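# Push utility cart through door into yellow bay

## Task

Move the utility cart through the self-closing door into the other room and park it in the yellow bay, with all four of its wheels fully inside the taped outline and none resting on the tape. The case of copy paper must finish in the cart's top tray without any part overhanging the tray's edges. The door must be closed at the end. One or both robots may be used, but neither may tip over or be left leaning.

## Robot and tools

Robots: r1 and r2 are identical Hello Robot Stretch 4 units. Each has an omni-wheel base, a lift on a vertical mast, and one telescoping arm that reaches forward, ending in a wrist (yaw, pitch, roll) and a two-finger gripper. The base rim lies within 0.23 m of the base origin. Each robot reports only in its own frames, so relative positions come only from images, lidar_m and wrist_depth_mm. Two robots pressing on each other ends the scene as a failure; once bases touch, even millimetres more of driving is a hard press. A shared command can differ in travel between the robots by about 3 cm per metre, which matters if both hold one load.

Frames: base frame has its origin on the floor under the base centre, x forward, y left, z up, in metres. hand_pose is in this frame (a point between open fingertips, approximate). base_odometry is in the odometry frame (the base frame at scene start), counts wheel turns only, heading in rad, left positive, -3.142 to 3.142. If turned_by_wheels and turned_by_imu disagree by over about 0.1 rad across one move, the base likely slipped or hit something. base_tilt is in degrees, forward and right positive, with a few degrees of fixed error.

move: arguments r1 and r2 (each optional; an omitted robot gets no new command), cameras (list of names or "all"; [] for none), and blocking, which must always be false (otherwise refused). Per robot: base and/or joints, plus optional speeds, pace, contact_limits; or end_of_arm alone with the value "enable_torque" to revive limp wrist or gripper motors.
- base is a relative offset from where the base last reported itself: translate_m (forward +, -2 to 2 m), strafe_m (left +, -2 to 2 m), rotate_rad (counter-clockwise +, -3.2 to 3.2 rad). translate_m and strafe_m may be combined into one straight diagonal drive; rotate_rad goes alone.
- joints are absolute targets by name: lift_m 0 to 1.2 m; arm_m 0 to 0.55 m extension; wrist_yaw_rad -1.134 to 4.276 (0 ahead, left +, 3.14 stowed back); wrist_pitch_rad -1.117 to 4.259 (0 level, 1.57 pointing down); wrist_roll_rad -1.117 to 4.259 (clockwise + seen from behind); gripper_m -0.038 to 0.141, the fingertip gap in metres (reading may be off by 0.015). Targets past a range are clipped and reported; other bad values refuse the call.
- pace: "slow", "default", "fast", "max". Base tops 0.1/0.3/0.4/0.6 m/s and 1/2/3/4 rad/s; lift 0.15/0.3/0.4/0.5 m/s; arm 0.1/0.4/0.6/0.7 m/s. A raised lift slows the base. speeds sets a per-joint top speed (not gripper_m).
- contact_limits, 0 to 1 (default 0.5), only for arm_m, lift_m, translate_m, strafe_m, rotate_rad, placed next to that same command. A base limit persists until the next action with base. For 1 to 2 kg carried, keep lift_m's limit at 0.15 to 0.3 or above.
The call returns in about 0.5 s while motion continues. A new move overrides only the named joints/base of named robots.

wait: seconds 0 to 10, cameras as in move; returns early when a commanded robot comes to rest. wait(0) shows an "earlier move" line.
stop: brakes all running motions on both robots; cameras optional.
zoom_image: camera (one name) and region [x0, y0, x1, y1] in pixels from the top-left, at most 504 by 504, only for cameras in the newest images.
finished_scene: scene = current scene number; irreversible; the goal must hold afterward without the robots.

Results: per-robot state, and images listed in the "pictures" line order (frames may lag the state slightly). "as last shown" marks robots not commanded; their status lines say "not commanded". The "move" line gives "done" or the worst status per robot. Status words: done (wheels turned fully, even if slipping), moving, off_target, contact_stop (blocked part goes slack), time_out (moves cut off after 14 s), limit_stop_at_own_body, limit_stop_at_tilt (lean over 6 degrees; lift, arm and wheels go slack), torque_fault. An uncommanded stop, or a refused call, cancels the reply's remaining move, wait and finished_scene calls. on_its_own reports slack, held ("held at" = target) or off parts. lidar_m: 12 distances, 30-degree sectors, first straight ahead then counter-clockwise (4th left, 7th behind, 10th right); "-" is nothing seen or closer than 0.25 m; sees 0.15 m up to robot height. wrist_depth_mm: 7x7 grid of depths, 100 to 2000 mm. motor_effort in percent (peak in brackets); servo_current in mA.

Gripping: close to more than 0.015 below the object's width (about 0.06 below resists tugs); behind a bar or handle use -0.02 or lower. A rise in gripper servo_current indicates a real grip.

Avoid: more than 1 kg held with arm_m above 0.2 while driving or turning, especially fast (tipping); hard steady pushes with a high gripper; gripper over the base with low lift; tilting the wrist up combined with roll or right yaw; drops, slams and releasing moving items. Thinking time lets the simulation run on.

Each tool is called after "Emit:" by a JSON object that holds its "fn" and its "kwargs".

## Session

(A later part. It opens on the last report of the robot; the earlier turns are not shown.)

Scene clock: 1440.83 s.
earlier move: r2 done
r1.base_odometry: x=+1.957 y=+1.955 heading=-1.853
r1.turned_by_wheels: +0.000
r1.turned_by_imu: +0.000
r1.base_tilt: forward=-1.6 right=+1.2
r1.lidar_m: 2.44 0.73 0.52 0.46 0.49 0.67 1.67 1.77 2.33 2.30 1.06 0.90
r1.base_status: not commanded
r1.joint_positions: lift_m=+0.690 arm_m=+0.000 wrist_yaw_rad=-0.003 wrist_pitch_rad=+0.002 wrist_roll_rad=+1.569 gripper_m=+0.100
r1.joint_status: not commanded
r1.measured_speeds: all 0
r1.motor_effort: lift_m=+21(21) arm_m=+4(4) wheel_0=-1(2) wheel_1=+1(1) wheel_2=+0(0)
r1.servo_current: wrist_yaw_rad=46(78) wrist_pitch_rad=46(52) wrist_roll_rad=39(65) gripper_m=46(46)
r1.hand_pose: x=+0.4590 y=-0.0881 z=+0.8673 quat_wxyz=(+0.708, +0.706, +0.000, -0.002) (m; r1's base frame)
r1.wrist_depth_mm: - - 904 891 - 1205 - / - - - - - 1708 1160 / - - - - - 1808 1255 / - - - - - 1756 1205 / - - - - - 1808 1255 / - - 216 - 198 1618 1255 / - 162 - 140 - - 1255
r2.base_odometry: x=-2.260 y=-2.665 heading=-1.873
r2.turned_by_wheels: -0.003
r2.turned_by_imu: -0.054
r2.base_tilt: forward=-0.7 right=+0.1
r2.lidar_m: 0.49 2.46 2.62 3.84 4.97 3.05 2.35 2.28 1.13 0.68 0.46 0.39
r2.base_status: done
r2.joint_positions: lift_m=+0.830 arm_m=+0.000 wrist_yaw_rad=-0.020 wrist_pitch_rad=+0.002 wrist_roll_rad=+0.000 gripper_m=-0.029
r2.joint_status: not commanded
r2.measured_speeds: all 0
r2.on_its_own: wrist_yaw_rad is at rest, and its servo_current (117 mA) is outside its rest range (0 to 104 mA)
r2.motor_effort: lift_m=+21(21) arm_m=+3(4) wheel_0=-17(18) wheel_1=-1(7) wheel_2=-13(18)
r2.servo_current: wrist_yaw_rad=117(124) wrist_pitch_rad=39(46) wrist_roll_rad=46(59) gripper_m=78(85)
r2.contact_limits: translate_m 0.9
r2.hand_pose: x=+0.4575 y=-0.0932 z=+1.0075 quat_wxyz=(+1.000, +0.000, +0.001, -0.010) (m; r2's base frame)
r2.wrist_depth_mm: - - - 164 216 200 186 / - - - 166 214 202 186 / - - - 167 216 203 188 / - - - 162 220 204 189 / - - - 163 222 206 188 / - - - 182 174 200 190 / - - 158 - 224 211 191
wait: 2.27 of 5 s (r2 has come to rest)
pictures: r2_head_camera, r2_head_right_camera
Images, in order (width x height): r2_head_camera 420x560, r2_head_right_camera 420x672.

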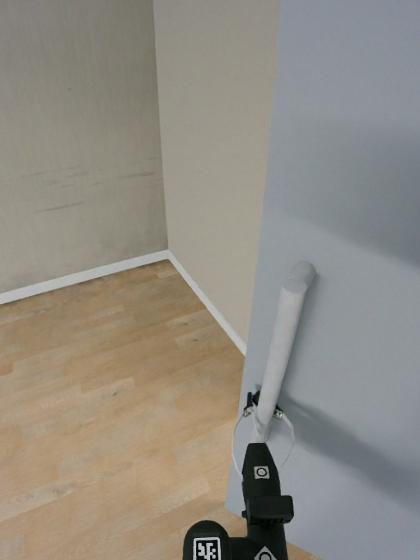

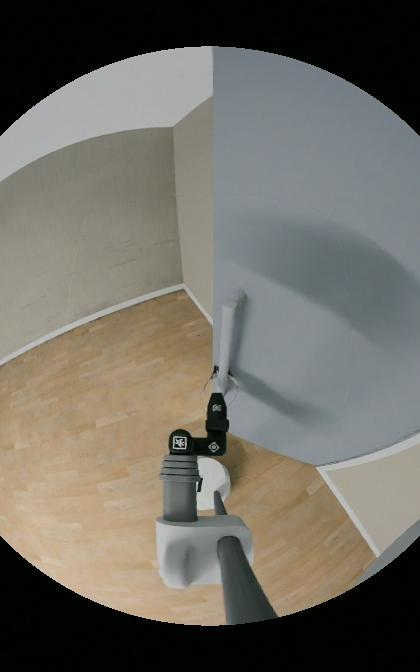

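Emit:
{"fn": "move", "kwargs": {"blocking": false, "r2": {"base":{"rotate_rad":-0.12},"pace":"slow","contact_limits":{"rotate_rad":0.9}}, "cameras": []}}

Emit:
{"fn": "wait", "kwargs": {"seconds": 5, "cameras": []}}

Emit:
{"fn": "move", "kwargs": {"blocking": false, "r2": {"base":{"translate_m":0.13,"strafe_m":0.025},"pace":"slow","contact_limits":{"translate_m":0.9}}, "cameras": []}}

Emit:
{"fn": "wait", "kwargs": {"seconds": 5, "cameras": ["r2_head_camera"]}}

Emit:
{"fn": "move", "kwargs": {"blocking": false, "r2": {"base":{"rotate_rad":-0.12},"pace":"slow","contact_limits":{"rotate_rad":0.9}}, "cameras": []}}

Emit:
{"fn": "wait", "kwargs": {"seconds": 5, "cameras": []}}

Emit:
{"fn": "move", "kwargs": {"blocking": false, "r2": {"base":{"translate_m":0.13,"strafe_m":0.02},"pace":"slow","contact_limits":{"translate_m":0.9}}, "cameras": []}}

Emit:
{"fn": "wait", "kwargs": {"seconds": 5, "cameras": ["r2_head_camera","r2_head_right_camera"]}}

Scene clock: 1452.00 s.
move: r2 moving
r1: as last shown
r1.base_tilt: forward=-1.6 right=+1.3
r1.lidar_m: 2.42 0.72 0.51 0.46 0.49 0.67 1.67 1.77 2.35 2.30 1.08 0.88
r1.motor_effort: lift_m=+21(21) arm_m=+4(4) wheel_0=-1(1) wheel_1=+1(1) wheel_2=+0(0)
r1.servo_current: wrist_yaw_rad=46(59) wrist_pitch_rad=39(52) wrist_roll_rad=52(65) gripper_m=46(46)
r1.wrist_depth_mm: - - 917 904 - 1182 - / - - - - - 1756 1182 / - - - - - 1756 1229 / - - - - - 1756 1182 / - - - - - 1863 1255 / - - 216 - 197 1618 1281 / - 162 - 141 - - 1281
r2.base_odometry: x=-2.260 y=-2.665 heading=-1.972
r2.turned_by_wheels: -0.099
r2.turned_by_imu: -0.096
r2.base_tilt: forward=-0.6 right=+0.1
r2.lidar_m: 0.39 2.45 2.51 3.46 4.96 3.33 2.38 2.29 1.23 0.73 0.51 0.46
r2.base_status: rotate_rad moving
r2.joint_positions: lift_m=+0.830 arm_m=+0.000 wrist_yaw_rad=-0.002 wrist_pitch_rad=+0.002 wrist_roll_rad=+0.000 gripper_m=-0.029
r2.joint_status: not commanded
r2.measured_speeds: translate_m=+0.000 strafe_m=-0.001 rotate_rad=-0.206 lift_m=+0.000 arm_m=+0.000 wrist_yaw_rad=+0.063 wrist_pitch_rad=+0.000 wrist_roll_rad=+0.000
r2.motor_effort: lift_m=+21(21) arm_m=-2(4) wheel_0=-3(18) wheel_1=+3(5) wheel_2=+10(11)
r2.servo_current: wrist_yaw_rad=39(124) wrist_pitch_rad=39(46) wrist_roll_rad=46(59) gripper_m=78(85)
r2.contact_limits: rotate_rad 0.9
r2.hand_pose: x=+0.4592 y=-0.0879 z=+1.0075 quat_wxyz=(+1.000, +0.000, +0.001, -0.001) (m; r2's base frame)
r2.wrist_depth_mm: - - - 163 220 201 184 / - - - 164 222 200 185 / - - - 165 223 201 186 / - - - 164 225 202 188 / - - - 168 226 204 186 / - - 184 167 181 204 190 / - - - - 225 196 190
pictures: none
No camera images: "cameras" was empty.

Scene clock: 1452.50 s.
earlier move: r2 done
r1.base_odometry: x=+1.957 y=+1.955 heading=-1.853
r1.turned_by_wheels: +0.000
r1.turned_by_imu: +0.000
r1.base_tilt: forward=-1.6 right=+1.3
r1.lidar_m: 2.46 0.72 0.51 0.46 0.50 0.68 1.69 1.77 2.36 2.30 1.07 0.88
r1.base_status: not commanded
r1.joint_positions: lift_m=+0.690 arm_m=+0.000 wrist_yaw_rad=-0.003 wrist_pitch_rad=+0.002 wrist_roll_rad=+1.569 gripper_m=+0.100
r1.joint_status: not commanded
r1.measured_speeds: all 0
r1.motor_effort: lift_m=+21(21) arm_m=+4(4) wheel_0=-1(2) wheel_1=+1(1) wheel_2=+0(0)
r1.servo_current: wrist_yaw_rad=59(59) wrist_pitch_rad=39(52) wrist_roll_rad=52(65) gripper_m=39(46)
r1.hand_pose: x=+0.4590 y=-0.0881 z=+0.8673 quat_wxyz=(+0.708, +0.706, +0.000, -0.002) (m; r1's base frame)
r1.wrist_depth_mm: - - 904 904 - 1182 - / - - - - - 1661 1138 / - - - - - 1756 1229 / - - - - - 1756 1229 / - - - - - 1808 1281 / - - 214 - 198 1576 1281 / - 162 - 141 - - 1229
r2.base_odometry: x=-2.260 y=-2.666 heading=-1.991
r2.turned_by_wheels: -0.019
r2.turned_by_imu: -0.018
r2.base_tilt: forward=-0.6 right=+0.1
r2.lidar_m: 0.36 2.45 2.53 3.40 4.95 3.39 2.42 2.29 1.26 0.76 0.50 0.44
r2.base_status: done
r2.joint_positions: lift_m=+0.830 arm_m=+0.000 wrist_yaw_rad=+0.006 wrist_pitch_rad=+0.002 wrist_roll_rad=+0.000 gripper_m=-0.029
r2.joint_status: not commanded
r2.measured_speeds: all 0
r2.motor_effort: lift_m=+21(21) arm_m=-4(4) wheel_0=+4(18) wheel_1=+2(5) wheel_2=+16(16)
r2.servo_current: wrist_yaw_rad=39(124) wrist_pitch_rad=46(46) wrist_roll_rad=46(59) gripper_m=78(85)
r2.contact_limits: rotate_rad 0.9
r2.hand_pose: x=+0.4598 y=-0.0858 z=+1.0075 quat_wxyz=(+1.000, +0.000, +0.001, +0.003) (m; r2's base frame)
r2.wrist_depth_mm: - - - 162 219 197 - / - - - 163 220 198 185 / - - - 165 223 200 186 / - - - 167 223 200 186 / - - - 167 226 202 186 / - - 187 167 180 202 189 / - - - - 224 198 189
wait: 0.50 of 5 s (r2 has come to rest)
pictures: none
No camera images: "cameras" was empty.

Scene clock: 1453.00 s.
move: r2 moving
r1: as last shown
r1.lidar_m: 2.44 0.74 0.50 0.45 0.48 0.68 1.64 1.75 2.32 2.31 1.10 0.88
r1.servo_current: wrist_yaw_rad=33(59) wrist_pitch_rad=39(46) wrist_roll_rad=46(59) gripper_m=46(46)
r1.wrist_depth_mm: - - 917 878 - 1182 - / - - - - - 1808 1182 / - - - - - 1708 1229 / - - - - - 1808 1205 / - - - - - 1808 1229 / - - 215 - 198 1537 1229 / - 162 - 141 - - 1281
r2.base_odometry: x=-2.263 y=-2.678 heading=-1.991
r2.turned_by_wheels: +0.000
r2.turned_by_imu: +0.000
r2.base_tilt: forward=-0.6 right=+0.1
r2.lidar_m: 0.40 2.44 2.50 3.36 4.94 3.38 2.44 2.30 1.26 0.74 0.51 0.44
r2.base_status: translate_m moving; strafe_m moving
r2.joint_positions: lift_m=+0.830 arm_m=+0.000 wrist_yaw_rad=+0.006 wrist_pitch_rad=+0.002 wrist_roll_rad=+0.000 gripper_m=-0.029
r2.joint_status: not commanded
r2.measured_speeds: translate_m=+0.049 strafe_m=+0.008 rotate_rad=-0.002 lift_m=+0.000 arm_m=+0.000 wrist_yaw_rad=+0.000 wrist_pitch_rad=+0.000 wrist_roll_rad=+0.000
r2.motor_effort: lift_m=+21(21) arm_m=-3(4) wheel_0=+2(7) wheel_1=+5(6) wheel_2=-4(14)
r2.servo_current: wrist_yaw_rad=52(59) wrist_pitch_rad=39(46) wrist_roll_rad=46(52) gripper_m=85(85)
r2.contact_limits: translate_m 0.9
r2.hand_pose: x=+0.4598 y=-0.0858 z=+1.0075 quat_wxyz=(+1.000, +0.000, +0.001, +0.003) (m; r2's base frame)
r2.wrist_depth_mm: - - - 163 220 200 - / - - - 164 221 200 185 / - - - 164 223 201 186 / - - - 165 224 202 188 / - - - 167 226 204 186 / - - 185 167 179 204 189 / - - - - 224 196 190
pictures: none
No camera images: "cameras" was empty.

Scene clock: 1455.10 s.
earlier move: r2 done
r1.base_odometry: x=+1.957 y=+1.955 heading=-1.853
r1.turned_by_wheels: +0.000
r1.turned_by_imu: +0.000
r1.base_tilt: forward=-1.6 right=+1.3
r1.lidar_m: 2.44 0.74 0.51 0.46 0.49 0.64 1.67 1.76 2.34 2.30 1.08 0.89
r1.base_status: not commanded
r1.joint_positions: lift_m=+0.690 arm_m=+0.000 wrist_yaw_rad=-0.003 wrist_pitch_rad=+0.002 wrist_roll_rad=+1.569 gripper_m=+0.100
r1.joint_status: not commanded
r1.measured_speeds: all 0
r1.motor_effort: lift_m=+21(21) arm_m=+4(4) wheel_0=-1(2) wheel_1=+1(1) wheel_2=+0(0)
r1.servo_current: wrist_yaw_rad=46(72) wrist_pitch_rad=33(52) wrist_roll_rad=39(72) gripper_m=39(52)
r1.hand_pose: x=+0.4590 y=-0.0881 z=+0.8673 quat_wxyz=(+0.708, +0.706, +0.000, -0.002) (m; r1's base frame)
r1.wrist_depth_mm: - - 917 891 - 1205 - / - - - - - 1756 1182 / - - - - - 1808 1229 / - - - - - 1756 1205 / - - - - - 1756 1255 / - - 216 - 198 1576 1255 / - 162 - 141 - - 1255
r2.base_odometry: x=-2.291 y=-2.794 heading=-1.994
r2.turned_by_wheels: -0.003
r2.turned_by_imu: -0.039
r2.base_tilt: forward=-0.7 right=+0.1
r2.lidar_m: 0.48 2.30 2.39 3.14 5.01 3.79 2.56 2.42 1.25 0.68 0.48 0.41
r2.base_status: done
r2.joint_positions: lift_m=+0.830 arm_m=+0.000 wrist_yaw_rad=-0.020 wrist_pitch_rad=+0.002 wrist_roll_rad=+0.000 gripper_m=-0.029
r2.joint_status: not commanded
r2.measured_speeds: all 0
r2.on_its_own: wrist_yaw_rad is at rest, and its servo_current (117 mA) is outside its rest range (0 to 104 mA)
r2.motor_effort: lift_m=+21(21) arm_m=-4(4) wheel_0=-19(20) wheel_1=+0(6) wheel_2=-13(17)
r2.servo_current: wrist_yaw_rad=117(130) wrist_pitch_rad=39(46) wrist_roll_rad=46(59) gripper_m=78(85)
r2.contact_limits: translate_m 0.9
r2.hand_pose: x=+0.4575 y=-0.0933 z=+1.0075 quat_wxyz=(+1.000, +0.000, +0.001, -0.010) (m; r2's base frame)
r2.wrist_depth_mm: - - - 167 216 202 187 / - - - 254 215 203 189 / - - - 256 218 204 190 / - - - 163 220 206 191 / - - - 165 224 206 - / - - 173 182 175 201 192 / - 128 - - 226 211 193
wait: 2.10 of 5 s (r2 has come to rest)
pictures: r2_head_camera
Images, in order (width x height): r2_head_camera 420x560.

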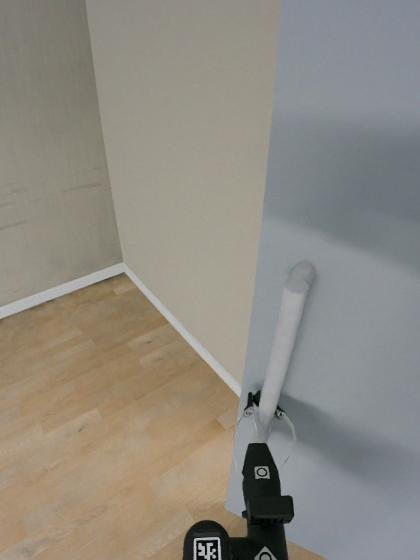

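Scene clock: 1455.60 s.
move: r2 moving
r1: as last shown
r1.lidar_m: 2.44 0.73 0.50 0.45 0.49 0.63 1.69 1.76 2.35 2.32 1.08 0.89
r1.servo_current: wrist_yaw_rad=39(65) wrist_pitch_rad=39(46) wrist_roll_rad=52(59) gripper_m=39(46)
r1.wrist_depth_mm: - - 904 904 - 1182 - / - - - - - 1661 1205 / - - - - - 1756 1205 / - - - - - 1756 1182 / - - - - - 1808 1281 / - - 216 - 198 1618 1255 / - 162 - 141 - - 1281
r2.base_odometry: x=-2.291 y=-2.794 heading=-2.093
r2.turned_by_wheels: -0.100
r2.turned_by_imu: -0.098
r2.base_tilt: forward=-0.6 right=+0.1
r2.lidar_m: 0.41 1.92 2.36 2.90 5.02 4.33 2.67 2.41 1.40 0.77 0.50 0.45
r2.base_status: rotate_rad moving
r2.joint_positions: lift_m=+0.830 arm_m=+0.000 wrist_yaw_rad=-0.003 wrist_pitch_rad=+0.002 wrist_roll_rad=+0.000 gripper_m=-0.029
r2.joint_status: not commanded
r2.measured_speeds: translate_m=-0.001 strafe_m=+0.000 rotate_rad=-0.209 lift_m=+0.000 arm_m=+0.000 wrist_yaw_rad=+0.069 wrist_pitch_rad=+0.000 wrist_roll_rad=+0.000
r2.motor_effort: lift_m=+21(21) arm_m=-4(4) wheel_0=-2(17) wheel_1=+1(5) wheel_2=+9(12)
r2.servo_current: wrist_yaw_rad=46(130) wrist_pitch_rad=39(46) wrist_roll_rad=46(52) gripper_m=85(85)
r2.contact_limits: rotate_rad 0.9
r2.hand_pose: x=+0.4591 y=-0.0882 z=+1.0075 quat_wxyz=(+1.000, +0.000, +0.001, -0.001) (m; r2's base frame)
r2.wrist_depth_mm: - - - 163 221 201 187 / - - - 163 224 202 187 / - - - 167 224 204 189 / - - - 164 227 204 190 / - - - 168 227 206 - / - - 179 167 182 206 191 / - 124 - - 226 201 192
pictures: none
No camera images: "cameras" was empty.

Scene clock: 1456.10 s.
earlier move: r2 done
r1.base_odometry: x=+1.957 y=+1.955 heading=-1.853
r1.turned_by_wheels: +0.000
r1.turned_by_imu: +0.000
r1.base_tilt: forward=-1.6 right=+1.3
r1.lidar_m: 2.40 0.72 0.49 0.47 0.46 0.65 1.68 1.77 2.37 2.31 1.07 0.88
r1.base_status: not commanded
r1.joint_positions: lift_m=+0.690 arm_m=+0.000 wrist_yaw_rad=-0.003 wrist_pitch_rad=+0.002 wrist_roll_rad=+1.569 gripper_m=+0.100
r1.joint_status: not commanded
r1.measured_speeds: all 0
r1.motor_effort: lift_m=+21(21) arm_m=+4(4) wheel_0=-2(2) wheel_1=+1(1) wheel_2=+0(0)
r1.servo_current: wrist_yaw_rad=46(65) wrist_pitch_rad=39(46) wrist_roll_rad=39(59) gripper_m=46(52)
r1.hand_pose: x=+0.4590 y=-0.0881 z=+0.8673 quat_wxyz=(+0.708, +0.706, +0.000, -0.002) (m; r1's base frame)
r1.wrist_depth_mm: - - 917 891 - 1205 - / - - - - - 1708 1160 / - - - - - 1756 1229 / - - - - - 1808 1182 / - - - - - 1863 1281 / - - 215 - 198 1576 1281 / - 162 - 141 - - 1281
r2.base_odometry: x=-2.291 y=-2.794 heading=-2.112
r2.turned_by_wheels: -0.019
r2.turned_by_imu: -0.018
r2.base_tilt: forward=-0.6 right=+0.1
r2.lidar_m: 0.39 1.85 2.33 2.85 5.01 4.42 2.70 2.42 1.43 0.76 0.50 0.46
r2.base_status: done
r2.joint_positions: lift_m=+0.830 arm_m=+0.000 wrist_yaw_rad=+0.005 wrist_pitch_rad=+0.002 wrist_roll_rad=+0.000 gripper_m=-0.029
r2.joint_status: not commanded
r2.measured_speeds: all 0
r2.motor_effort: lift_m=+21(21) arm_m=-3(4) wheel_0=+3(17) wheel_1=+1(5) wheel_2=+16(16)
r2.servo_current: wrist_yaw_rad=52(130) wrist_pitch_rad=39(46) wrist_roll_rad=46(59) gripper_m=85(85)
r2.contact_limits: rotate_rad 0.9
r2.hand_pose: x=+0.4597 y=-0.0861 z=+1.0075 quat_wxyz=(+1.000, +0.000, +0.001, +0.002) (m; r2's base frame)
r2.wrist_depth_mm: - - - 162 220 200 186 / - - - 163 222 200 186 / - - - 165 223 202 189 / - - - 167 225 203 189 / - - - 167 226 204 - / - - 183 166 180 206 191 / - - - - 226 - 191
wait: 0.50 of 5 s (r2 has come to rest)
pictures: none
No camera images: "cameras" was empty.

Scene clock: 1456.60 s.
move: r2 moving
r1: as last shown
r1.lidar_m: 2.43 0.72 0.51 0.47 0.49 0.67 1.65 1.76 2.35 2.30 1.09 0.89
r1.servo_current: wrist_yaw_rad=46(65) wrist_pitch_rad=39(46) wrist_roll_rad=52(65) gripper_m=46(46)
r1.wrist_depth_mm: - - 904 891 - 1205 - / - - - - - 1756 1160 / - - - - - 1808 1255 / - - - - - 1756 1205 / - - - - - 1808 1281 / - - 216 - 198 1537 1281 / - 162 - 141 - - 1255
r2.base_odometry: x=-2.296 y=-2.806 heading=-2.112
r2.turned_by_wheels: +0.000
r2.turned_by_imu: +0.000
r2.base_tilt: forward=-0.6 right=+0.1
r2.lidar_m: 0.40 1.84 2.31 2.82 5.01 4.51 2.73 2.44 1.41 0.75 0.52 0.43
r2.base_status: translate_m moving; strafe_m moving
r2.joint_positions: lift_m=+0.830 arm_m=+0.000 wrist_yaw_rad=+0.005 wrist_pitch_rad=+0.002 wrist_roll_rad=+0.000 gripper_m=-0.029
r2.joint_status: not commanded
r2.measured_speeds: translate_m=+0.049 strafe_m=+0.007 rotate_rad=-0.001 lift_m=+0.000 arm_m=+0.000 wrist_yaw_rad=+0.000 wrist_pitch_rad=+0.000 wrist_roll_rad=+0.000
r2.motor_effort: lift_m=+21(21) arm_m=-3(4) wheel_0=+4(6) wheel_1=+5(6) wheel_2=-3(13)
r2.servo_current: wrist_yaw_rad=52(59) wrist_pitch_rad=39(39) wrist_roll_rad=52(52) gripper_m=85(85)
r2.contact_limits: translate_m 0.9
r2.hand_pose: x=+0.4597 y=-0.0861 z=+1.0075 quat_wxyz=(+1.000, +0.000, +0.001, +0.002) (m; r2's base frame)
r2.wrist_depth_mm: - - - 163 221 200 186 / - - - 164 222 201 187 / - - - 165 224 203 189 / - - - 165 224 203 190 / - - - 167 226 204 - / - - 181 167 179 205 191 / - 136 - - 226 198 191
pictures: none
No camera images: "cameras" was empty.

Scene clock: 1458.70 s.
earlier move: r2 done
r1.base_odometry: x=+1.957 y=+1.955 heading=-1.853
r1.turned_by_wheels: +0.000
r1.turned_by_imu: +0.000
r1.base_tilt: forward=-1.6 right=+1.3
r1.lidar_m: 2.43 0.74 0.50 0.46 0.47 0.67 1.69 1.77 2.33 2.30 1.09 0.87
r1.base_status: not commanded
r1.joint_positions: lift_m=+0.690 arm_m=+0.000 wrist_yaw_rad=-0.003 wrist_pitch_rad=+0.002 wrist_roll_rad=+1.569 gripper_m=+0.100
r1.joint_status: not commanded
r1.measured_speeds: all 0
r1.motor_effort: lift_m=+21(21) arm_m=+4(4) wheel_0=-1(2) wheel_1=+1(1) wheel_2=+0(0)
r1.servo_current: wrist_yaw_rad=59(65) wrist_pitch_rad=39(52) wrist_roll_rad=46(65) gripper_m=39(46)
r1.hand_pose: x=+0.4590 y=-0.0881 z=+0.8673 quat_wxyz=(+0.708, +0.706, +0.000, -0.002) (m; r1's base frame)
r1.wrist_depth_mm: - - 917 878 - 1182 - / - - - - - 1756 1182 / - - - - - 1808 1229 / - - - - - 1808 1205 / - - - - - 1808 1255 / - - 216 - 198 1576 1281 / - 162 - 141 - - 1281
r2.base_odometry: x=-2.341 y=-2.916 heading=-2.114
r2.turned_by_wheels: -0.003
r2.turned_by_imu: -0.032
r2.base_tilt: forward=-0.7 right=+0.1
r2.lidar_m: 0.50 1.57 2.24 2.64 4.82 5.13 2.88 2.52 1.36 0.67 0.49 0.39
r2.base_status: done
r2.joint_positions: lift_m=+0.830 arm_m=+0.000 wrist_yaw_rad=-0.020 wrist_pitch_rad=+0.002 wrist_roll_rad=+0.000 gripper_m=-0.029
r2.joint_status: not commanded
r2.measured_speeds: all 0
r2.on_its_own: wrist_yaw_rad is at rest, and its servo_current (117 mA) is outside its rest range (0 to 104 mA)
r2.motor_effort: lift_m=+21(21) arm_m=-4(4) wheel_0=-19(23) wheel_1=+1(6) wheel_2=-12(16)
r2.servo_current: wrist_yaw_rad=117(130) wrist_pitch_rad=39(46) wrist_roll_rad=39(65) gripper_m=78(91)
r2.contact_limits: translate_m 0.9
r2.hand_pose: x=+0.4574 y=-0.0933 z=+1.0075 quat_wxyz=(+1.000, +0.000, +0.001, -0.010) (m; r2's base frame)
r2.wrist_depth_mm: - - - 167 217 203 189 / - - - 254 216 204 189 / - - - 254 218 206 190 / - - - 256 220 206 191 / - - - 259 224 208 - / - - 166 183 174 203 194 / - 119 - - 226 212 194
wait: 2.10 of 5 s (r2 has come to rest)
pictures: r2_head_camera, r2_head_right_camera
Images, in order (width x height): r2_head_camera 420x560, r2_head_right_camera 420x672.

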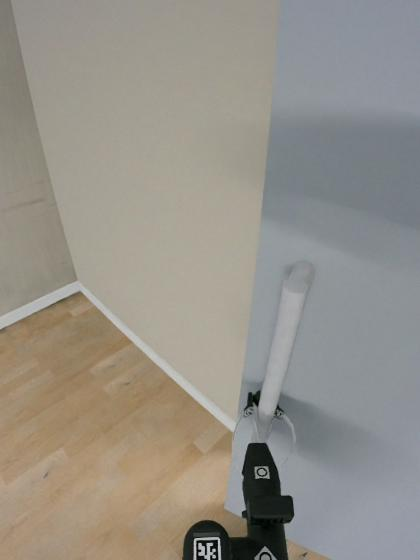

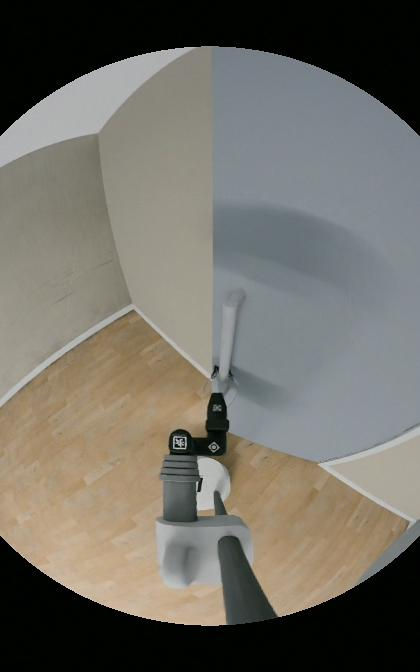

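Emit:
{"fn": "move", "kwargs": {"blocking": false, "r2": {"base":{"rotate_rad":-0.13},"pace":"slow","contact_limits":{"rotate_rad":0.9}}, "cameras": []}}

Emit:
{"fn": "wait", "kwargs": {"seconds": 5, "cameras": []}}

Emit:
{"fn": "move", "kwargs": {"blocking": false, "r2": {"base":{"translate_m":0.13,"strafe_m":0.01},"pace":"slow","contact_limits":{"translate_m":0.9}}, "cameras": []}}

Emit:
{"fn": "wait", "kwargs": {"seconds": 5, "cameras": []}}

Emit:
{"fn": "move", "kwargs": {"blocking": false, "r2": {"base":{"rotate_rad":-0.13},"pace":"slow","contact_limits":{"rotate_rad":0.9}}, "cameras": []}}

Emit:
{"fn": "wait", "kwargs": {"seconds": 5, "cameras": []}}

Emit:
{"fn": "move", "kwargs": {"blocking": false, "r2": {"base":{"translate_m":0.13,"strafe_m":0.0},"pace":"slow","contact_limits":{"translate_m":0.9}}, "cameras": []}}

Emit:
{"fn": "wait", "kwargs": {"seconds": 5, "cameras": ["r2_head_camera","r2_head_right_camera"]}}

Scene clock: 1470.97 s.
move: r2 moving
r1: as last shown
r1.base_tilt: forward=-1.6 right=+1.2
r1.lidar_m: 2.43 0.75 0.50 0.47 0.49 0.65 1.67 1.76 2.35 2.30 1.10 0.87
r1.servo_current: wrist_yaw_rad=52(65) wrist_pitch_rad=46(52) wrist_roll_rad=59(65) gripper_m=46(52)
r1.wrist_depth_mm: - - 904 904 - 1160 - / - - - - - 1756 1138 / - - - - - 1708 1255 / - - - - - 1756 1182 / - - - - - 1756 1229 / - - 216 - 198 1576 1255 / - 162 - 141 - - 1281
r2.base_odometry: x=-2.342 y=-2.916 heading=-2.218
r2.turned_by_wheels: -0.104
r2.turned_by_imu: -0.101
r2.base_tilt: forward=-0.6 right=+0.1
r2.lidar_m: 0.38 1.34 2.21 2.50 4.03 5.09 3.08 2.54 1.63 0.76 0.51 0.45
r2.base_status: rotate_rad moving
r2.joint_positions: lift_m=+0.830 arm_m=+0.000 wrist_yaw_rad=-0.001 wrist_pitch_rad=+0.002 wrist_roll_rad=+0.000 gripper_m=-0.029
r2.joint_status: not commanded
r2.measured_speeds: translate_m=-0.001 strafe_m=+0.000 rotate_rad=-0.236 lift_m=+0.000 arm_m=+0.000 wrist_yaw_rad=+0.081 wrist_pitch_rad=+0.000 wrist_roll_rad=+0.000
r2.motor_effort: lift_m=+21(21) arm_m=-3(4) wheel_0=-5(24) wheel_1=+1(6) wheel_2=+12(12)
r2.servo_current: wrist_yaw_rad=52(124) wrist_pitch_rad=46(46) wrist_roll_rad=46(59) gripper_m=78(91)
r2.contact_limits: rotate_rad 0.9
r2.hand_pose: x=+0.4592 y=-0.0878 z=+1.0075 quat_wxyz=(+1.000, +0.000, +0.001, -0.001) (m; r2's base frame)
r2.wrist_depth_mm: - - - 164 223 202 187 / - - - 165 227 202 189 / - - - 166 225 204 190 / - - - 165 227 204 191 / - - - 169 228 206 - / 1808 - 179 167 181 206 193 / - 124 - - 227 202 193
pictures: none
No camera images: "cameras" was empty.

Scene clock: 1471.47 s.
earlier move: r2 done
r1.base_odometry: x=+1.957 y=+1.955 heading=-1.853
r1.turned_by_wheels: +0.000
r1.turned_by_imu: +0.000
r1.base_tilt: forward=-1.6 right=+1.3
r1.lidar_m: 2.43 0.73 0.49 0.48 0.50 0.68 1.68 1.74 2.37 2.29 1.09 0.89
r1.base_status: not commanded
r1.joint_positions: lift_m=+0.690 arm_m=+0.000 wrist_yaw_rad=-0.003 wrist_pitch_rad=+0.002 wrist_roll_rad=+1.569 gripper_m=+0.100
r1.joint_status: not commanded
r1.measured_speeds: all 0
r1.motor_effort: lift_m=+21(21) arm_m=+4(4) wheel_0=-1(2) wheel_1=+1(1) wheel_2=+0(0)
r1.servo_current: wrist_yaw_rad=46(65) wrist_pitch_rad=46(52) wrist_roll_rad=59(65) gripper_m=46(52)
r1.hand_pose: x=+0.4590 y=-0.0881 z=+0.8673 quat_wxyz=(+0.708, +0.706, +0.000, -0.002) (m; r1's base frame)
r1.wrist_depth_mm: - - 917 904 - 1205 - / - - - - - 1808 1160 / - - - - - 1756 1255 / - - - - - 1808 1182 / - - - - - 1756 1255 / - - 215 - 197 1576 1281 / - 162 - 141 - - 1229
r2.base_odometry: x=-2.342 y=-2.916 heading=-2.243
r2.turned_by_wheels: -0.025
r2.turned_by_imu: -0.024
r2.base_tilt: forward=-0.6 right=+0.1
r2.lidar_m: 0.40 1.27 2.21 2.47 3.88 5.10 3.12 2.55 1.71 0.78 0.52 0.46
r2.base_status: done
r2.joint_positions: lift_m=+0.830 arm_m=+0.000 wrist_yaw_rad=+0.008 wrist_pitch_rad=+0.002 wrist_roll_rad=+0.000 gripper_m=-0.029
r2.joint_status: not commanded
r2.measured_speeds: all 0
r2.motor_effort: lift_m=+21(21) arm_m=-3(4) wheel_0=+4(24) wheel_1=+1(6) wheel_2=+18(18)
r2.servo_current: wrist_yaw_rad=59(124) wrist_pitch_rad=39(52) wrist_roll_rad=59(59) gripper_m=78(91)
r2.contact_limits: rotate_rad 0.9
r2.hand_pose: x=+0.4600 y=-0.0851 z=+1.0075 quat_wxyz=(+1.000, +0.000, +0.001, +0.004) (m; r2's base frame)
r2.wrist_depth_mm: - - - 163 220 201 186 / 1756 - - 163 222 201 188 / 1808 - - 165 224 203 189 / - - - 168 225 203 190 / - - - 166 226 204 - / 1756 - 182 167 181 205 191 / - - - - 224 202 192
wait: 0.50 of 5 s (r2 has come to rest)
pictures: none
No camera images: "cameras" was empty.

Scene clock: 1471.97 s.
move: r2 moving
r1: as last shown
r1.base_tilt: forward=-1.6 right=+1.2
r1.lidar_m: 2.41 0.70 0.50 0.46 0.50 0.67 1.66 1.76 2.36 2.29 1.10 0.87
r1.motor_effort: lift_m=+21(21) arm_m=+4(4) wheel_0=-1(1) wheel_1=+1(1) wheel_2=+0(0)
r1.servo_current: wrist_yaw_rad=65(65) wrist_pitch_rad=46(46) wrist_roll_rad=52(59) gripper_m=33(46)
r1.wrist_depth_mm: - - 904 904 - 1205 - / - - - - - 1708 1182 / - - - - - 1756 1205 / - - - - - 1808 1205 / - - - - - 1708 1255 / - - 216 - 198 1576 1255 / - 162 - 141 - - 1281
r2.base_odometry: x=-2.349 y=-2.926 heading=-2.242
r2.turned_by_wheels: +0.001
r2.turned_by_imu: +0.001
r2.base_tilt: forward=-0.6 right=+0.1
r2.lidar_m: 0.40 1.26 2.21 2.46 3.87 5.10 3.18 2.56 1.68 0.81 0.51 0.47
r2.base_status: translate_m moving; strafe_m moving
r2.joint_positions: lift_m=+0.830 arm_m=+0.000 wrist_yaw_rad=+0.008 wrist_pitch_rad=+0.002 wrist_roll_rad=+0.000 gripper_m=-0.029
r2.joint_status: not commanded
r2.measured_speeds: translate_m=+0.048 strafe_m=+0.003 rotate_rad=-0.002 lift_m=+0.000 arm_m=+0.000 wrist_yaw_rad=+0.000 wrist_pitch_rad=+0.000 wrist_roll_rad=+0.000
r2.motor_effort: lift_m=+21(21) arm_m=-3(4) wheel_0=+1(8) wheel_1=+5(6) wheel_2=+0(14)
r2.servo_current: wrist_yaw_rad=46(72) wrist_pitch_rad=39(46) wrist_roll_rad=52(52) gripper_m=78(85)
r2.contact_limits: translate_m 0.9
r2.hand_pose: x=+0.4600 y=-0.0851 z=+1.0075 quat_wxyz=(+1.000, +0.000, +0.001, +0.004) (m; r2's base frame)
r2.wrist_depth_mm: - - - 162 220 200 186 / - - - 163 222 201 187 / 1808 - - 165 224 203 189 / 1756 - - 167 225 204 190 / 1708 - - 167 227 205 - / - - 183 167 180 206 192 / - - - - 225 201 192
pictures: none
No camera images: "cameras" was empty.

Scene clock: 1474.07 s.
earlier move: r2 done
r1.base_odometry: x=+1.957 y=+1.955 heading=-1.853
r1.turned_by_wheels: +0.000
r1.turned_by_imu: +0.000
r1.base_tilt: forward=-1.6 right=+1.3
r1.lidar_m: 2.46 0.75 0.50 0.47 0.49 0.65 1.65 1.76 2.35 2.31 1.08 0.89
r1.base_status: not commanded
r1.joint_positions: lift_m=+0.690 arm_m=+0.000 wrist_yaw_rad=-0.003 wrist_pitch_rad=+0.002 wrist_roll_rad=+1.569 gripper_m=+0.100
r1.joint_status: not commanded
r1.measured_speeds: all 0
r1.motor_effort: lift_m=+21(21) arm_m=+4(4) wheel_0=-1(2) wheel_1=+1(1) wheel_2=+0(0)
r1.servo_current: wrist_yaw_rad=33(72) wrist_pitch_rad=39(52) wrist_roll_rad=39(85) gripper_m=46(46)
r1.hand_pose: x=+0.4590 y=-0.0881 z=+0.8673 quat_wxyz=(+0.708, +0.706, +0.000, -0.002) (m; r1's base frame)
r1.wrist_depth_mm: - - 891 904 - 1205 - / - - - - - 1756 1182 / - - - - - 1756 1281 / - - - - - 1808 1182 / - - - - - 1863 1255 / - - 216 - 198 1537 1255 / - 161 - 140 - - 1255
r2.base_odometry: x=-2.415 y=-3.024 heading=-2.245
r2.turned_by_wheels: -0.003
r2.turned_by_imu: -0.018
r2.base_tilt: forward=-0.7 right=+0.1
r2.lidar_m: 0.42 1.08 2.13 2.33 3.63 5.18 3.28 2.62 1.54 0.71 0.51 0.40
r2.base_status: done
r2.joint_positions: lift_m=+0.830 arm_m=+0.000 wrist_yaw_rad=-0.018 wrist_pitch_rad=+0.002 wrist_roll_rad=+0.000 gripper_m=-0.029
r2.joint_status: not commanded
r2.measured_speeds: all 0
r2.motor_effort: lift_m=+21(21) arm_m=-3(4) wheel_0=-16(17) wheel_1=+2(8) wheel_2=-10(19)
r2.servo_current: wrist_yaw_rad=104(117) wrist_pitch_rad=33(46) wrist_roll_rad=46(59) gripper_m=78(85)
r2.contact_limits: translate_m 0.9
r2.hand_pose: x=+0.4576 y=-0.0927 z=+1.0075 quat_wxyz=(+1.000, +0.000, +0.001, -0.009) (m; r2's base frame)
r2.wrist_depth_mm: - - - 161 219 202 187 / - - - 162 220 203 188 / - - - 164 223 204 189 / - - - 161 221 205 190 / - - - 166 225 206 - / - - 166 168 176 201 193 / - - - - 225 205 193
wait: 2.10 of 5 s (r2 has come to rest)
pictures: none
No camera images: "cameras" was empty.

Scene clock: 1474.57 s.
move: r2 moving
r1: as last shown
r1.base_tilt: forward=-1.6 right=+1.2
r1.lidar_m: 2.41 0.76 0.48 0.47 0.49 0.65 1.69 1.77 2.35 2.27 1.10 0.89
r1.servo_current: wrist_yaw_rad=39(65) wrist_pitch_rad=46(46) wrist_roll_rad=39(59) gripper_m=46(46)
r1.wrist_depth_mm: - - 917 878 - 1182 - / - - - - - 1756 1182 / - - - - - 1756 1229 / - - - - - 1808 1182 / - - - - - 1808 1255 / - - 216 - 198 1618 1255 / - 162 - 140 - - 1281
r2.base_odometry: x=-2.415 y=-3.024 heading=-2.348
r2.turned_by_wheels: -0.103
r2.turned_by_imu: -0.100
r2.base_tilt: forward=-0.6 right=+0.1
r2.lidar_m: 0.41 0.94 2.14 2.26 3.23 5.21 3.61 2.70 2.04 0.78 0.52 0.45
r2.base_status: rotate_rad moving
r2.joint_positions: lift_m=+0.830 arm_m=+0.000 wrist_yaw_rad=+0.003 wrist_pitch_rad=+0.002 wrist_roll_rad=+0.000 gripper_m=-0.029
r2.joint_status: not commanded
r2.measured_speeds: translate_m=+0.002 strafe_m=+0.001 rotate_rad=-0.234 lift_m=+0.000 arm_m=+0.000 wrist_yaw_rad=+0.075 wrist_pitch_rad=+0.000 wrist_roll_rad=+0.000
r2.motor_effort: lift_m=+21(21) arm_m=-2(3) wheel_0=+0(17) wheel_1=+1(6) wheel_2=+13(13)
r2.servo_current: wrist_yaw_rad=39(117) wrist_pitch_rad=46(46) wrist_roll_rad=39(52) gripper_m=78(85)
r2.contact_limits: rotate_rad 0.9
r2.hand_pose: x=+0.4596 y=-0.0865 z=+1.0075 quat_wxyz=(+1.000, +0.000, +0.001, +0.002) (m; r2's base frame)
r2.wrist_depth_mm: - - - 162 220 200 186 / - - - 163 221 201 187 / - - - 165 224 202 189 / - - - 166 225 203 189 / - - - 167 227 205 - / - - 183 167 180 206 191 / - - - - 226 200 192
pictures: none
No camera images: "cameras" was empty.

Scene clock: 1475.07 s.
earlier move: r2 done
r1.base_odometry: x=+1.957 y=+1.955 heading=-1.853
r1.turned_by_wheels: +0.000
r1.turned_by_imu: +0.000
r1.base_tilt: forward=-1.6 right=+1.3
r1.lidar_m: 2.43 0.73 0.50 0.47 0.49 0.62 1.66 1.73 2.35 2.31 1.11 0.89
r1.base_status: not commanded
r1.joint_positions: lift_m=+0.690 arm_m=+0.000 wrist_yaw_rad=-0.003 wrist_pitch_rad=+0.002 wrist_roll_rad=+1.569 gripper_m=+0.100
r1.joint_status: not commanded
r1.measured_speeds: all 0
r1.motor_effort: lift_m=+21(21) arm_m=+4(4) wheel_0=-1(2) wheel_1=+1(1) wheel_2=+0(0)
r1.servo_current: wrist_yaw_rad=59(65) wrist_pitch_rad=39(52) wrist_roll_rad=52(59) gripper_m=46(46)
r1.hand_pose: x=+0.4590 y=-0.0881 z=+0.8673 quat_wxyz=(+0.708, +0.706, +0.000, -0.002) (m; r1's base frame)
r1.wrist_depth_mm: - - 917 904 - 1182 - / - - - - - 1708 1160 / - - - - - 1808 1229 / - - - - - 1756 1205 / - - - - - 1756 1255 / - - 216 - 198 1576 1281 / - 162 - 141 - - 1281
r2.base_odometry: x=-2.415 y=-3.024 heading=-2.372
r2.turned_by_wheels: -0.024
r2.turned_by_imu: -0.023
r2.base_tilt: forward=-0.6 right=+0.0
r2.lidar_m: 0.41 0.91 2.13 2.26 3.15 5.19 3.61 2.71 2.21 0.82 0.52 0.47
r2.base_status: done
r2.joint_positions: lift_m=+0.830 arm_m=+0.000 wrist_yaw_rad=+0.013 wrist_pitch_rad=+0.002 wrist_roll_rad=+0.000 gripper_m=-0.029
r2.joint_status: not commanded
r2.measured_speeds: all 0
r2.motor_effort: lift_m=+21(21) arm_m=-4(4) wheel_0=+7(17) wheel_1=+2(6) wheel_2=+20(20)
r2.servo_current: wrist_yaw_rad=85(117) wrist_pitch_rad=39(46) wrist_roll_rad=52(52) gripper_m=78(91)
r2.contact_limits: rotate_rad 0.9
r2.hand_pose: x=+0.4604 y=-0.0837 z=+1.0075 quat_wxyz=(+1.000, +0.000, +0.001, +0.006) (m; r2's base frame)
r2.wrist_depth_mm: - - - 163 219 199 186 / - - 266 165 220 200 186 / - - 270 165 223 202 188 / - - - 167 224 202 189 / - - - 167 225 204 - / - - 183 167 181 205 191 / - - - - 224 196 191
wait: 0.50 of 5 s (r2 has come to rest)
pictures: none
No camera images: "cameras" was empty.

Scene clock: 1475.57 s.
move: r2 moving
r1: as last shown
r1.lidar_m: 2.42 0.74 0.51 0.47 0.49 0.62 1.67 1.74 2.32 2.31 1.07 0.87
r1.servo_current: wrist_yaw_rad=52(59) wrist_pitch_rad=46(46) wrist_roll_rad=59(65) gripper_m=39(46)
r1.wrist_depth_mm: - - 931 878 - 1182 - / - - - - - 1756 1160 / - - - - - 1808 1229 / - - - - - 1756 1205 / - - - - - 1808 1255 / - - 214 - 198 1618 1308 / - 162 - 141 - - 1229
r2.base_odometry: x=-2.424 y=-3.033 heading=-2.371
r2.turned_by_wheels: +0.001
r2.turned_by_imu: +0.001
r2.base_tilt: forward=-0.7 right=+0.0
r2.lidar_m: 0.39 0.91 2.10 2.23 3.13 5.21 3.61 2.71 2.11 0.80 0.52 0.46
r2.base_status: translate_m moving; strafe_m moving
r2.joint_positions: lift_m=+0.830 arm_m=+0.000 wrist_yaw_rad=+0.013 wrist_pitch_rad=+0.002 wrist_roll_rad=+0.000 gripper_m=-0.029
r2.joint_status: not commanded
r2.measured_speeds: translate_m=+0.048 strafe_m=+0.000 rotate_rad=-0.003 lift_m=+0.000 arm_m=+0.000 wrist_yaw_rad=+0.000 wrist_pitch_rad=+0.000 wrist_roll_rad=+0.000
r2.motor_effort: lift_m=+21(21) arm_m=-3(4) wheel_0=+9(13) wheel_1=+7(7) wheel_2=-1(18)
r2.servo_current: wrist_yaw_rad=78(85) wrist_pitch_rad=33(52) wrist_roll_rad=46(52) gripper_m=85(91)
r2.contact_limits: translate_m 0.9
r2.hand_pose: x=+0.4604 y=-0.0837 z=+1.0075 quat_wxyz=(+1.000, +0.000, +0.001, +0.006) (m; r2's base frame)
r2.wrist_depth_mm: - - - 163 219 198 186 / - - 267 163 221 200 186 / - - 268 165 221 200 187 / - - 266 166 223 202 189 / - - - 166 224 204 187 / - - 183 167 180 204 190 / - - - - 224 196 191
pictures: none
No camera images: "cameras" was empty.

Scene clock: 1477.90 s.
earlier move: r2 done
r1.base_odometry: x=+1.957 y=+1.955 heading=-1.853
r1.turned_by_wheels: +0.000
r1.turned_by_imu: +0.000
r1.base_tilt: forward=-1.6 right=+1.3
r1.lidar_m: 2.44 0.73 0.52 0.45 0.46 0.65 1.69 1.75 2.35 2.29 1.08 0.88
r1.base_status: not commanded
r1.joint_positions: lift_m=+0.690 arm_m=+0.000 wrist_yaw_rad=-0.003 wrist_pitch_rad=+0.002 wrist_roll_rad=+1.569 gripper_m=+0.100
r1.joint_status: not commanded
r1.measured_speeds: all 0
r1.motor_effort: lift_m=+21(21) arm_m=+4(4) wheel_0=-2(2) wheel_1=+1(1) wheel_2=+0(0)
r1.servo_current: wrist_yaw_rad=33(65) wrist_pitch_rad=46(52) wrist_roll_rad=39(72) gripper_m=39(52)
r1.hand_pose: x=+0.4590 y=-0.0881 z=+0.8673 quat_wxyz=(+0.708, +0.706, +0.000, -0.002) (m; r1's base frame)
r1.wrist_depth_mm: - - 891 904 - 1182 - / - - - - - 1708 1138 / - - - - - 1756 1229 / - - - - - 1756 1205 / - - - - - 1808 1255 / - - 216 - 198 1618 1281 / - 162 - 141 - - 1281
r2.base_odometry: x=-2.509 y=-3.114 heading=-2.374
r2.turned_by_wheels: -0.003
r2.turned_by_imu: -0.003
r2.base_tilt: forward=-0.7 right=+0.1
r2.lidar_m: 0.41 0.77 2.06 2.17 3.03 5.31 3.69 2.79 1.78 0.70 0.48 0.41
r2.base_status: done
r2.joint_positions: lift_m=+0.830 arm_m=+0.000 wrist_yaw_rad=-0.013 wrist_pitch_rad=+0.002 wrist_roll_rad=+0.000 gripper_m=-0.029
r2.joint_status: not commanded
r2.measured_speeds: all 0
r2.motor_effort: lift_m=+21(21) arm_m=-4(4) wheel_0=-14(14) wheel_1=+0(8) wheel_2=-9(18)
r2.servo_current: wrist_yaw_rad=98(98) wrist_pitch_rad=46(52) wrist_roll_rad=52(65) gripper_m=78(91)
r2.contact_limits: translate_m 0.9
r2.hand_pose: x=+0.4581 y=-0.0911 z=+1.0075 quat_wxyz=(+1.000, +0.000, +0.001, -0.006) (m; r2's base frame)
r2.wrist_depth_mm: - 421 349 160 219 200 186 / - 427 351 161 218 201 187 / - 427 355 163 222 204 189 / - 433 359 163 220 204 190 / - 439 364 165 225 205 - / - 439 357 166 178 200 191 / - 436 146 - 227 204 191
wait: 2.33 of 5 s (r2 has come to rest)
pictures: r2_head_camera, r2_head_right_camera
Images, in order (width x height): r2_head_camera 420x560, r2_head_right_camera 420x672.

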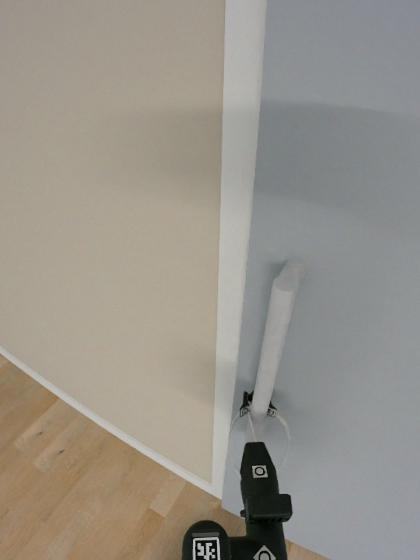

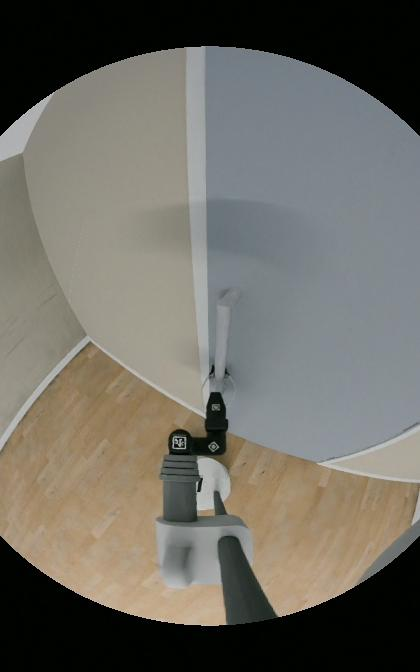

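Emit:
{"fn": "move", "kwargs": {"blocking": false, "r2": {"base":{"rotate_rad":-0.13},"pace":"slow","contact_limits":{"rotate_rad":0.9}}, "cameras": []}}

Emit:
{"fn": "wait", "kwargs": {"seconds": 5, "cameras": []}}

Emit:
{"fn": "move", "kwargs": {"blocking": false, "r2": {"base":{"translate_m":0.1,"strafe_m":-0.04},"pace":"slow","contact_limits":{"translate_m":0.7}}, "cameras": []}}

Emit:
{"fn": "wait", "kwargs": {"seconds": 5, "cameras": ["r2_head_camera","r2_head_right_camera"]}}

Scene clock: 1483.77 s.
move: r2 moving
r1: as last shown
r1.base_tilt: forward=-1.6 right=+1.2
r1.lidar_m: 2.41 0.72 0.51 0.45 0.48 0.66 1.69 1.75 2.36 2.29 1.10 0.88
r1.motor_effort: lift_m=+21(21) arm_m=+4(4) wheel_0=-1(2) wheel_1=+1(1) wheel_2=+0(0)
r1.servo_current: wrist_yaw_rad=39(65) wrist_pitch_rad=46(46) wrist_roll_rad=46(59) gripper_m=46(46)
r1.wrist_depth_mm: - - 917 891 - 1182 - / - - - - - 1808 1160 / - - - - - 1808 1205 / - - - - - 1756 1182 / - - - - - 1756 1229 / - - 216 - 198 1618 1281 / - 162 - 141 - - 1255
r2.base_odometry: x=-2.509 y=-3.115 heading=-2.477
r2.turned_by_wheels: -0.103
r2.turned_by_imu: -0.100
r2.base_tilt: forward=-0.6 right=+0.1
r2.lidar_m: 0.39 0.68 1.56 2.11 2.74 5.32 4.16 2.84 2.68 0.77 0.50 0.45
r2.base_status: rotate_rad moving
r2.joint_positions: lift_m=+0.830 arm_m=+0.000 wrist_yaw_rad=+0.008 wrist_pitch_rad=+0.002 wrist_roll_rad=+0.000 gripper_m=-0.029
r2.joint_status: not commanded
r2.measured_speeds: translate_m=+0.000 strafe_m=+0.001 rotate_rad=-0.228 lift_m=+0.000 arm_m=+0.000 wrist_yaw_rad=+0.081 wrist_pitch_rad=+0.000 wrist_roll_rad=+0.000
r2.motor_effort: lift_m=+21(21) arm_m=-3(4) wheel_0=+2(15) wheel_1=+4(6) wheel_2=+17(17)
r2.servo_current: wrist_yaw_rad=52(85) wrist_pitch_rad=39(46) wrist_roll_rad=39(59) gripper_m=78(85)
r2.contact_limits: rotate_rad 0.9
r2.hand_pose: x=+0.4600 y=-0.0851 z=+1.0075 quat_wxyz=(+1.000, +0.000, +0.001, +0.004) (m; r2's base frame)
r2.wrist_depth_mm: - 404 320 162 219 200 - / 473 407 325 163 222 200 185 / 473 410 327 165 222 200 187 / - 415 329 167 224 202 187 / - 418 330 167 225 202 186 / - 427 186 167 181 204 190 / - 455 366 - 224 199 189
pictures: none
No camera images: "cameras" was empty.

Scene clock: 1484.27 s.
earlier move: r2 done
r1.base_odometry: x=+1.957 y=+1.955 heading=-1.853
r1.turned_by_wheels: +0.000
r1.turned_by_imu: +0.000
r1.base_tilt: forward=-1.6 right=+1.3
r1.lidar_m: 2.43 0.76 0.49 0.46 0.49 0.66 1.71 1.76 2.36 2.31 1.11 0.88
r1.base_status: not commanded
r1.joint_positions: lift_m=+0.690 arm_m=+0.000 wrist_yaw_rad=-0.003 wrist_pitch_rad=+0.002 wrist_roll_rad=+1.569 gripper_m=+0.100
r1.joint_status: not commanded
r1.measured_speeds: all 0
r1.motor_effort: lift_m=+21(21) arm_m=+4(4) wheel_0=-1(2) wheel_1=+1(1) wheel_2=+0(0)
r1.servo_current: wrist_yaw_rad=46(65) wrist_pitch_rad=39(46) wrist_roll_rad=52(59) gripper_m=52(52)
r1.hand_pose: x=+0.4590 y=-0.0881 z=+0.8673 quat_wxyz=(+0.708, +0.706, +0.000, -0.002) (m; r1's base frame)
r1.wrist_depth_mm: - - 917 904 - 1182 - / - - - - - 1708 1160 / - - - - - 1756 1205 / - - - - - 1808 1182 / - - - - - 1756 1281 / - - 215 - 198 1618 1229 / - 162 - 141 - - 1255
r2.base_odometry: x=-2.509 y=-3.115 heading=-2.501
r2.turned_by_wheels: -0.024
r2.turned_by_imu: -0.023
r2.base_tilt: forward=-0.6 right=+0.0
r2.lidar_m: 0.37 0.67 1.48 2.08 2.70 5.28 - 2.88 2.69 0.81 0.53 0.45
r2.base_status: done
r2.joint_positions: lift_m=+0.830 arm_m=+0.000 wrist_yaw_rad=+0.017 wrist_pitch_rad=+0.002 wrist_roll_rad=+0.000 gripper_m=-0.029
r2.joint_status: not commanded
r2.measured_speeds: all 0
r2.motor_effort: lift_m=+21(21) arm_m=-4(4) wheel_0=+11(15) wheel_1=+2(6) wheel_2=+23(23)
r2.servo_current: wrist_yaw_rad=98(104) wrist_pitch_rad=33(46) wrist_roll_rad=46(59) gripper_m=85(85)
r2.contact_limits: rotate_rad 0.9
r2.hand_pose: x=+0.4608 y=-0.0824 z=+1.0075 quat_wxyz=(+1.000, +0.000, +0.001, +0.009) (m; r2's base frame)
r2.wrist_depth_mm: 466 397 320 165 218 196 - / 462 402 320 166 218 197 183 / - 404 322 167 220 200 185 / 477 410 327 167 221 200 186 / 469 413 330 167 223 202 186 / - 418 184 168 180 202 187 / - 424 357 - 223 196 189
wait: 0.50 of 5 s (r2 has come to rest)
pictures: none
No camera images: "cameras" was empty.

Scene clock: 1484.77 s.
move: r2 moving
r1: as last shown
r1.lidar_m: 2.44 0.76 0.51 0.45 0.49 0.68 1.68 1.76 2.33 2.30 1.08 0.88
r1.servo_current: wrist_yaw_rad=52(52) wrist_pitch_rad=39(46) wrist_roll_rad=46(59) gripper_m=33(46)
r1.wrist_depth_mm: - - 917 904 - 1182 - / - - - - - 1708 1160 / - - - - - 1756 1229 / - - - - - 1808 1182 / - - - - - 1863 1281 / - - 216 - 198 1618 1255 / - 163 - 141 - - 1281
r2.base_odometry: x=-2.522 y=-3.118 heading=-2.500
r2.turned_by_wheels: +0.002
r2.turned_by_imu: +0.002
r2.base_tilt: forward=-0.6 right=+0.0
r2.lidar_m: 0.36 0.64 1.46 2.10 2.71 5.30 - 2.86 2.67 0.76 0.52 0.44
r2.base_status: translate_m moving; strafe_m moving
r2.joint_positions: lift_m=+0.830 arm_m=+0.000 wrist_yaw_rad=+0.017 wrist_pitch_rad=+0.002 wrist_roll_rad=+0.000 gripper_m=-0.029
r2.joint_status: not commanded
r2.measured_speeds: translate_m=+0.048 strafe_m=-0.019 rotate_rad=+0.001 lift_m=+0.000 arm_m=+0.000 wrist_yaw_rad=+0.000 wrist_pitch_rad=+0.000 wrist_roll_rad=+0.000
r2.motor_effort: lift_m=+21(21) arm_m=-3(4) wheel_0=+12(16) wheel_1=+5(5) wheel_2=+2(21)
r2.servo_current: wrist_yaw_rad=98(111) wrist_pitch_rad=39(46) wrist_roll_rad=33(59) gripper_m=85(85)
r2.contact_limits: translate_m 0.7
r2.hand_pose: x=+0.4608 y=-0.0824 z=+1.0075 quat_wxyz=(+1.000, +0.000, +0.001, +0.009) (m; r2's base frame)
r2.wrist_depth_mm: 455 382 306 163 216 195 - / 459 384 307 163 217 195 182 / 455 387 310 168 220 198 183 / 455 389 310 168 220 198 184 / 462 399 315 169 221 199 185 / 466 399 184 166 213 200 186 / - 410 327 - 221 195 186
pictures: none
No camera images: "cameras" was empty.

Scene clock: 1486.93 s.
earlier move: r2 done
r1.base_odometry: x=+1.957 y=+1.955 heading=-1.853
r1.turned_by_wheels: +0.000
r1.turned_by_imu: +0.000
r1.base_tilt: forward=-1.6 right=+1.3
r1.lidar_m: 2.45 0.71 0.51 0.46 0.49 0.65 1.69 1.77 2.36 2.32 1.09 0.90
r1.base_status: not commanded
r1.joint_positions: lift_m=+0.690 arm_m=+0.000 wrist_yaw_rad=-0.003 wrist_pitch_rad=+0.002 wrist_roll_rad=+1.569 gripper_m=+0.100
r1.joint_status: not commanded
r1.measured_speeds: all 0
r1.motor_effort: lift_m=+21(21) arm_m=+4(4) wheel_0=-2(2) wheel_1=+0(1) wheel_2=+0(0)
r1.servo_current: wrist_yaw_rad=46(65) wrist_pitch_rad=39(52) wrist_roll_rad=33(65) gripper_m=39(52)
r1.hand_pose: x=+0.4590 y=-0.0881 z=+0.8673 quat_wxyz=(+0.708, +0.706, +0.000, -0.002) (m; r1's base frame)
r1.wrist_depth_mm: - - 917 904 - 1182 - / - - - - - 1756 1160 / - - - - - 1756 1205 / - - - - - 1863 1205 / - - - - - 1808 1255 / - - 216 - 198 1576 1255 / - 162 - 141 - - 1255
r2.base_odometry: x=-2.613 y=-3.142 heading=-2.502
r2.turned_by_wheels: -0.003
r2.turned_by_imu: +0.102
r2.base_tilt: forward=-1.5 right=+0.5
r2.lidar_m: 0.40 0.66 1.77 2.10 2.94 5.35 3.83 2.81 1.70 0.64 0.44 0.38
r2.base_status: done
r2.joint_positions: lift_m=+0.830 arm_m=+0.000 wrist_yaw_rad=-0.018 wrist_pitch_rad=+0.004 wrist_roll_rad=+0.000 gripper_m=-0.029
r2.joint_status: not commanded
r2.measured_speeds: all 0
r2.motor_effort: lift_m=+21(21) arm_m=+6(7) wheel_0=+4(19) wheel_1=+3(15) wheel_2=-20(22)
r2.servo_current: wrist_yaw_rad=104(124) wrist_pitch_rad=33(46) wrist_roll_rad=52(59) gripper_m=72(85)
r2.contact_limits: translate_m 0.7
r2.hand_pose: x=+0.4575 y=-0.0926 z=+1.0069 quat_wxyz=(+1.000, +0.000, +0.002, -0.009) (m; r2's base frame)
r2.wrist_depth_mm: 382 315 250 140 200 178 - / 394 315 250 140 199 180 167 / 399 320 251 141 204 184 167 / 404 322 253 143 206 182 168 / 407 327 256 145 207 182 170 / 421 334 185 144 179 182 170 / 427 347 259 - 202 179 -
wait: 2.17 of 5 s (r2 has come to rest)
pictures: r2_head_camera, r2_head_right_camera
Images, in order (width x height): r2_head_camera 420x560, r2_head_right_camera 420x672.

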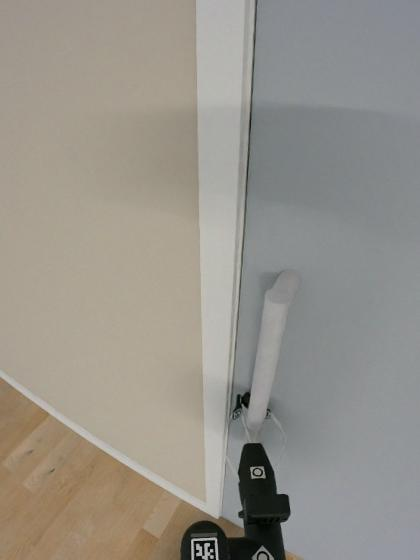

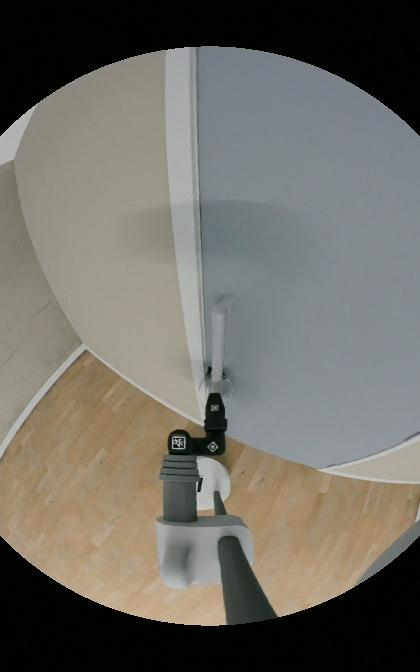

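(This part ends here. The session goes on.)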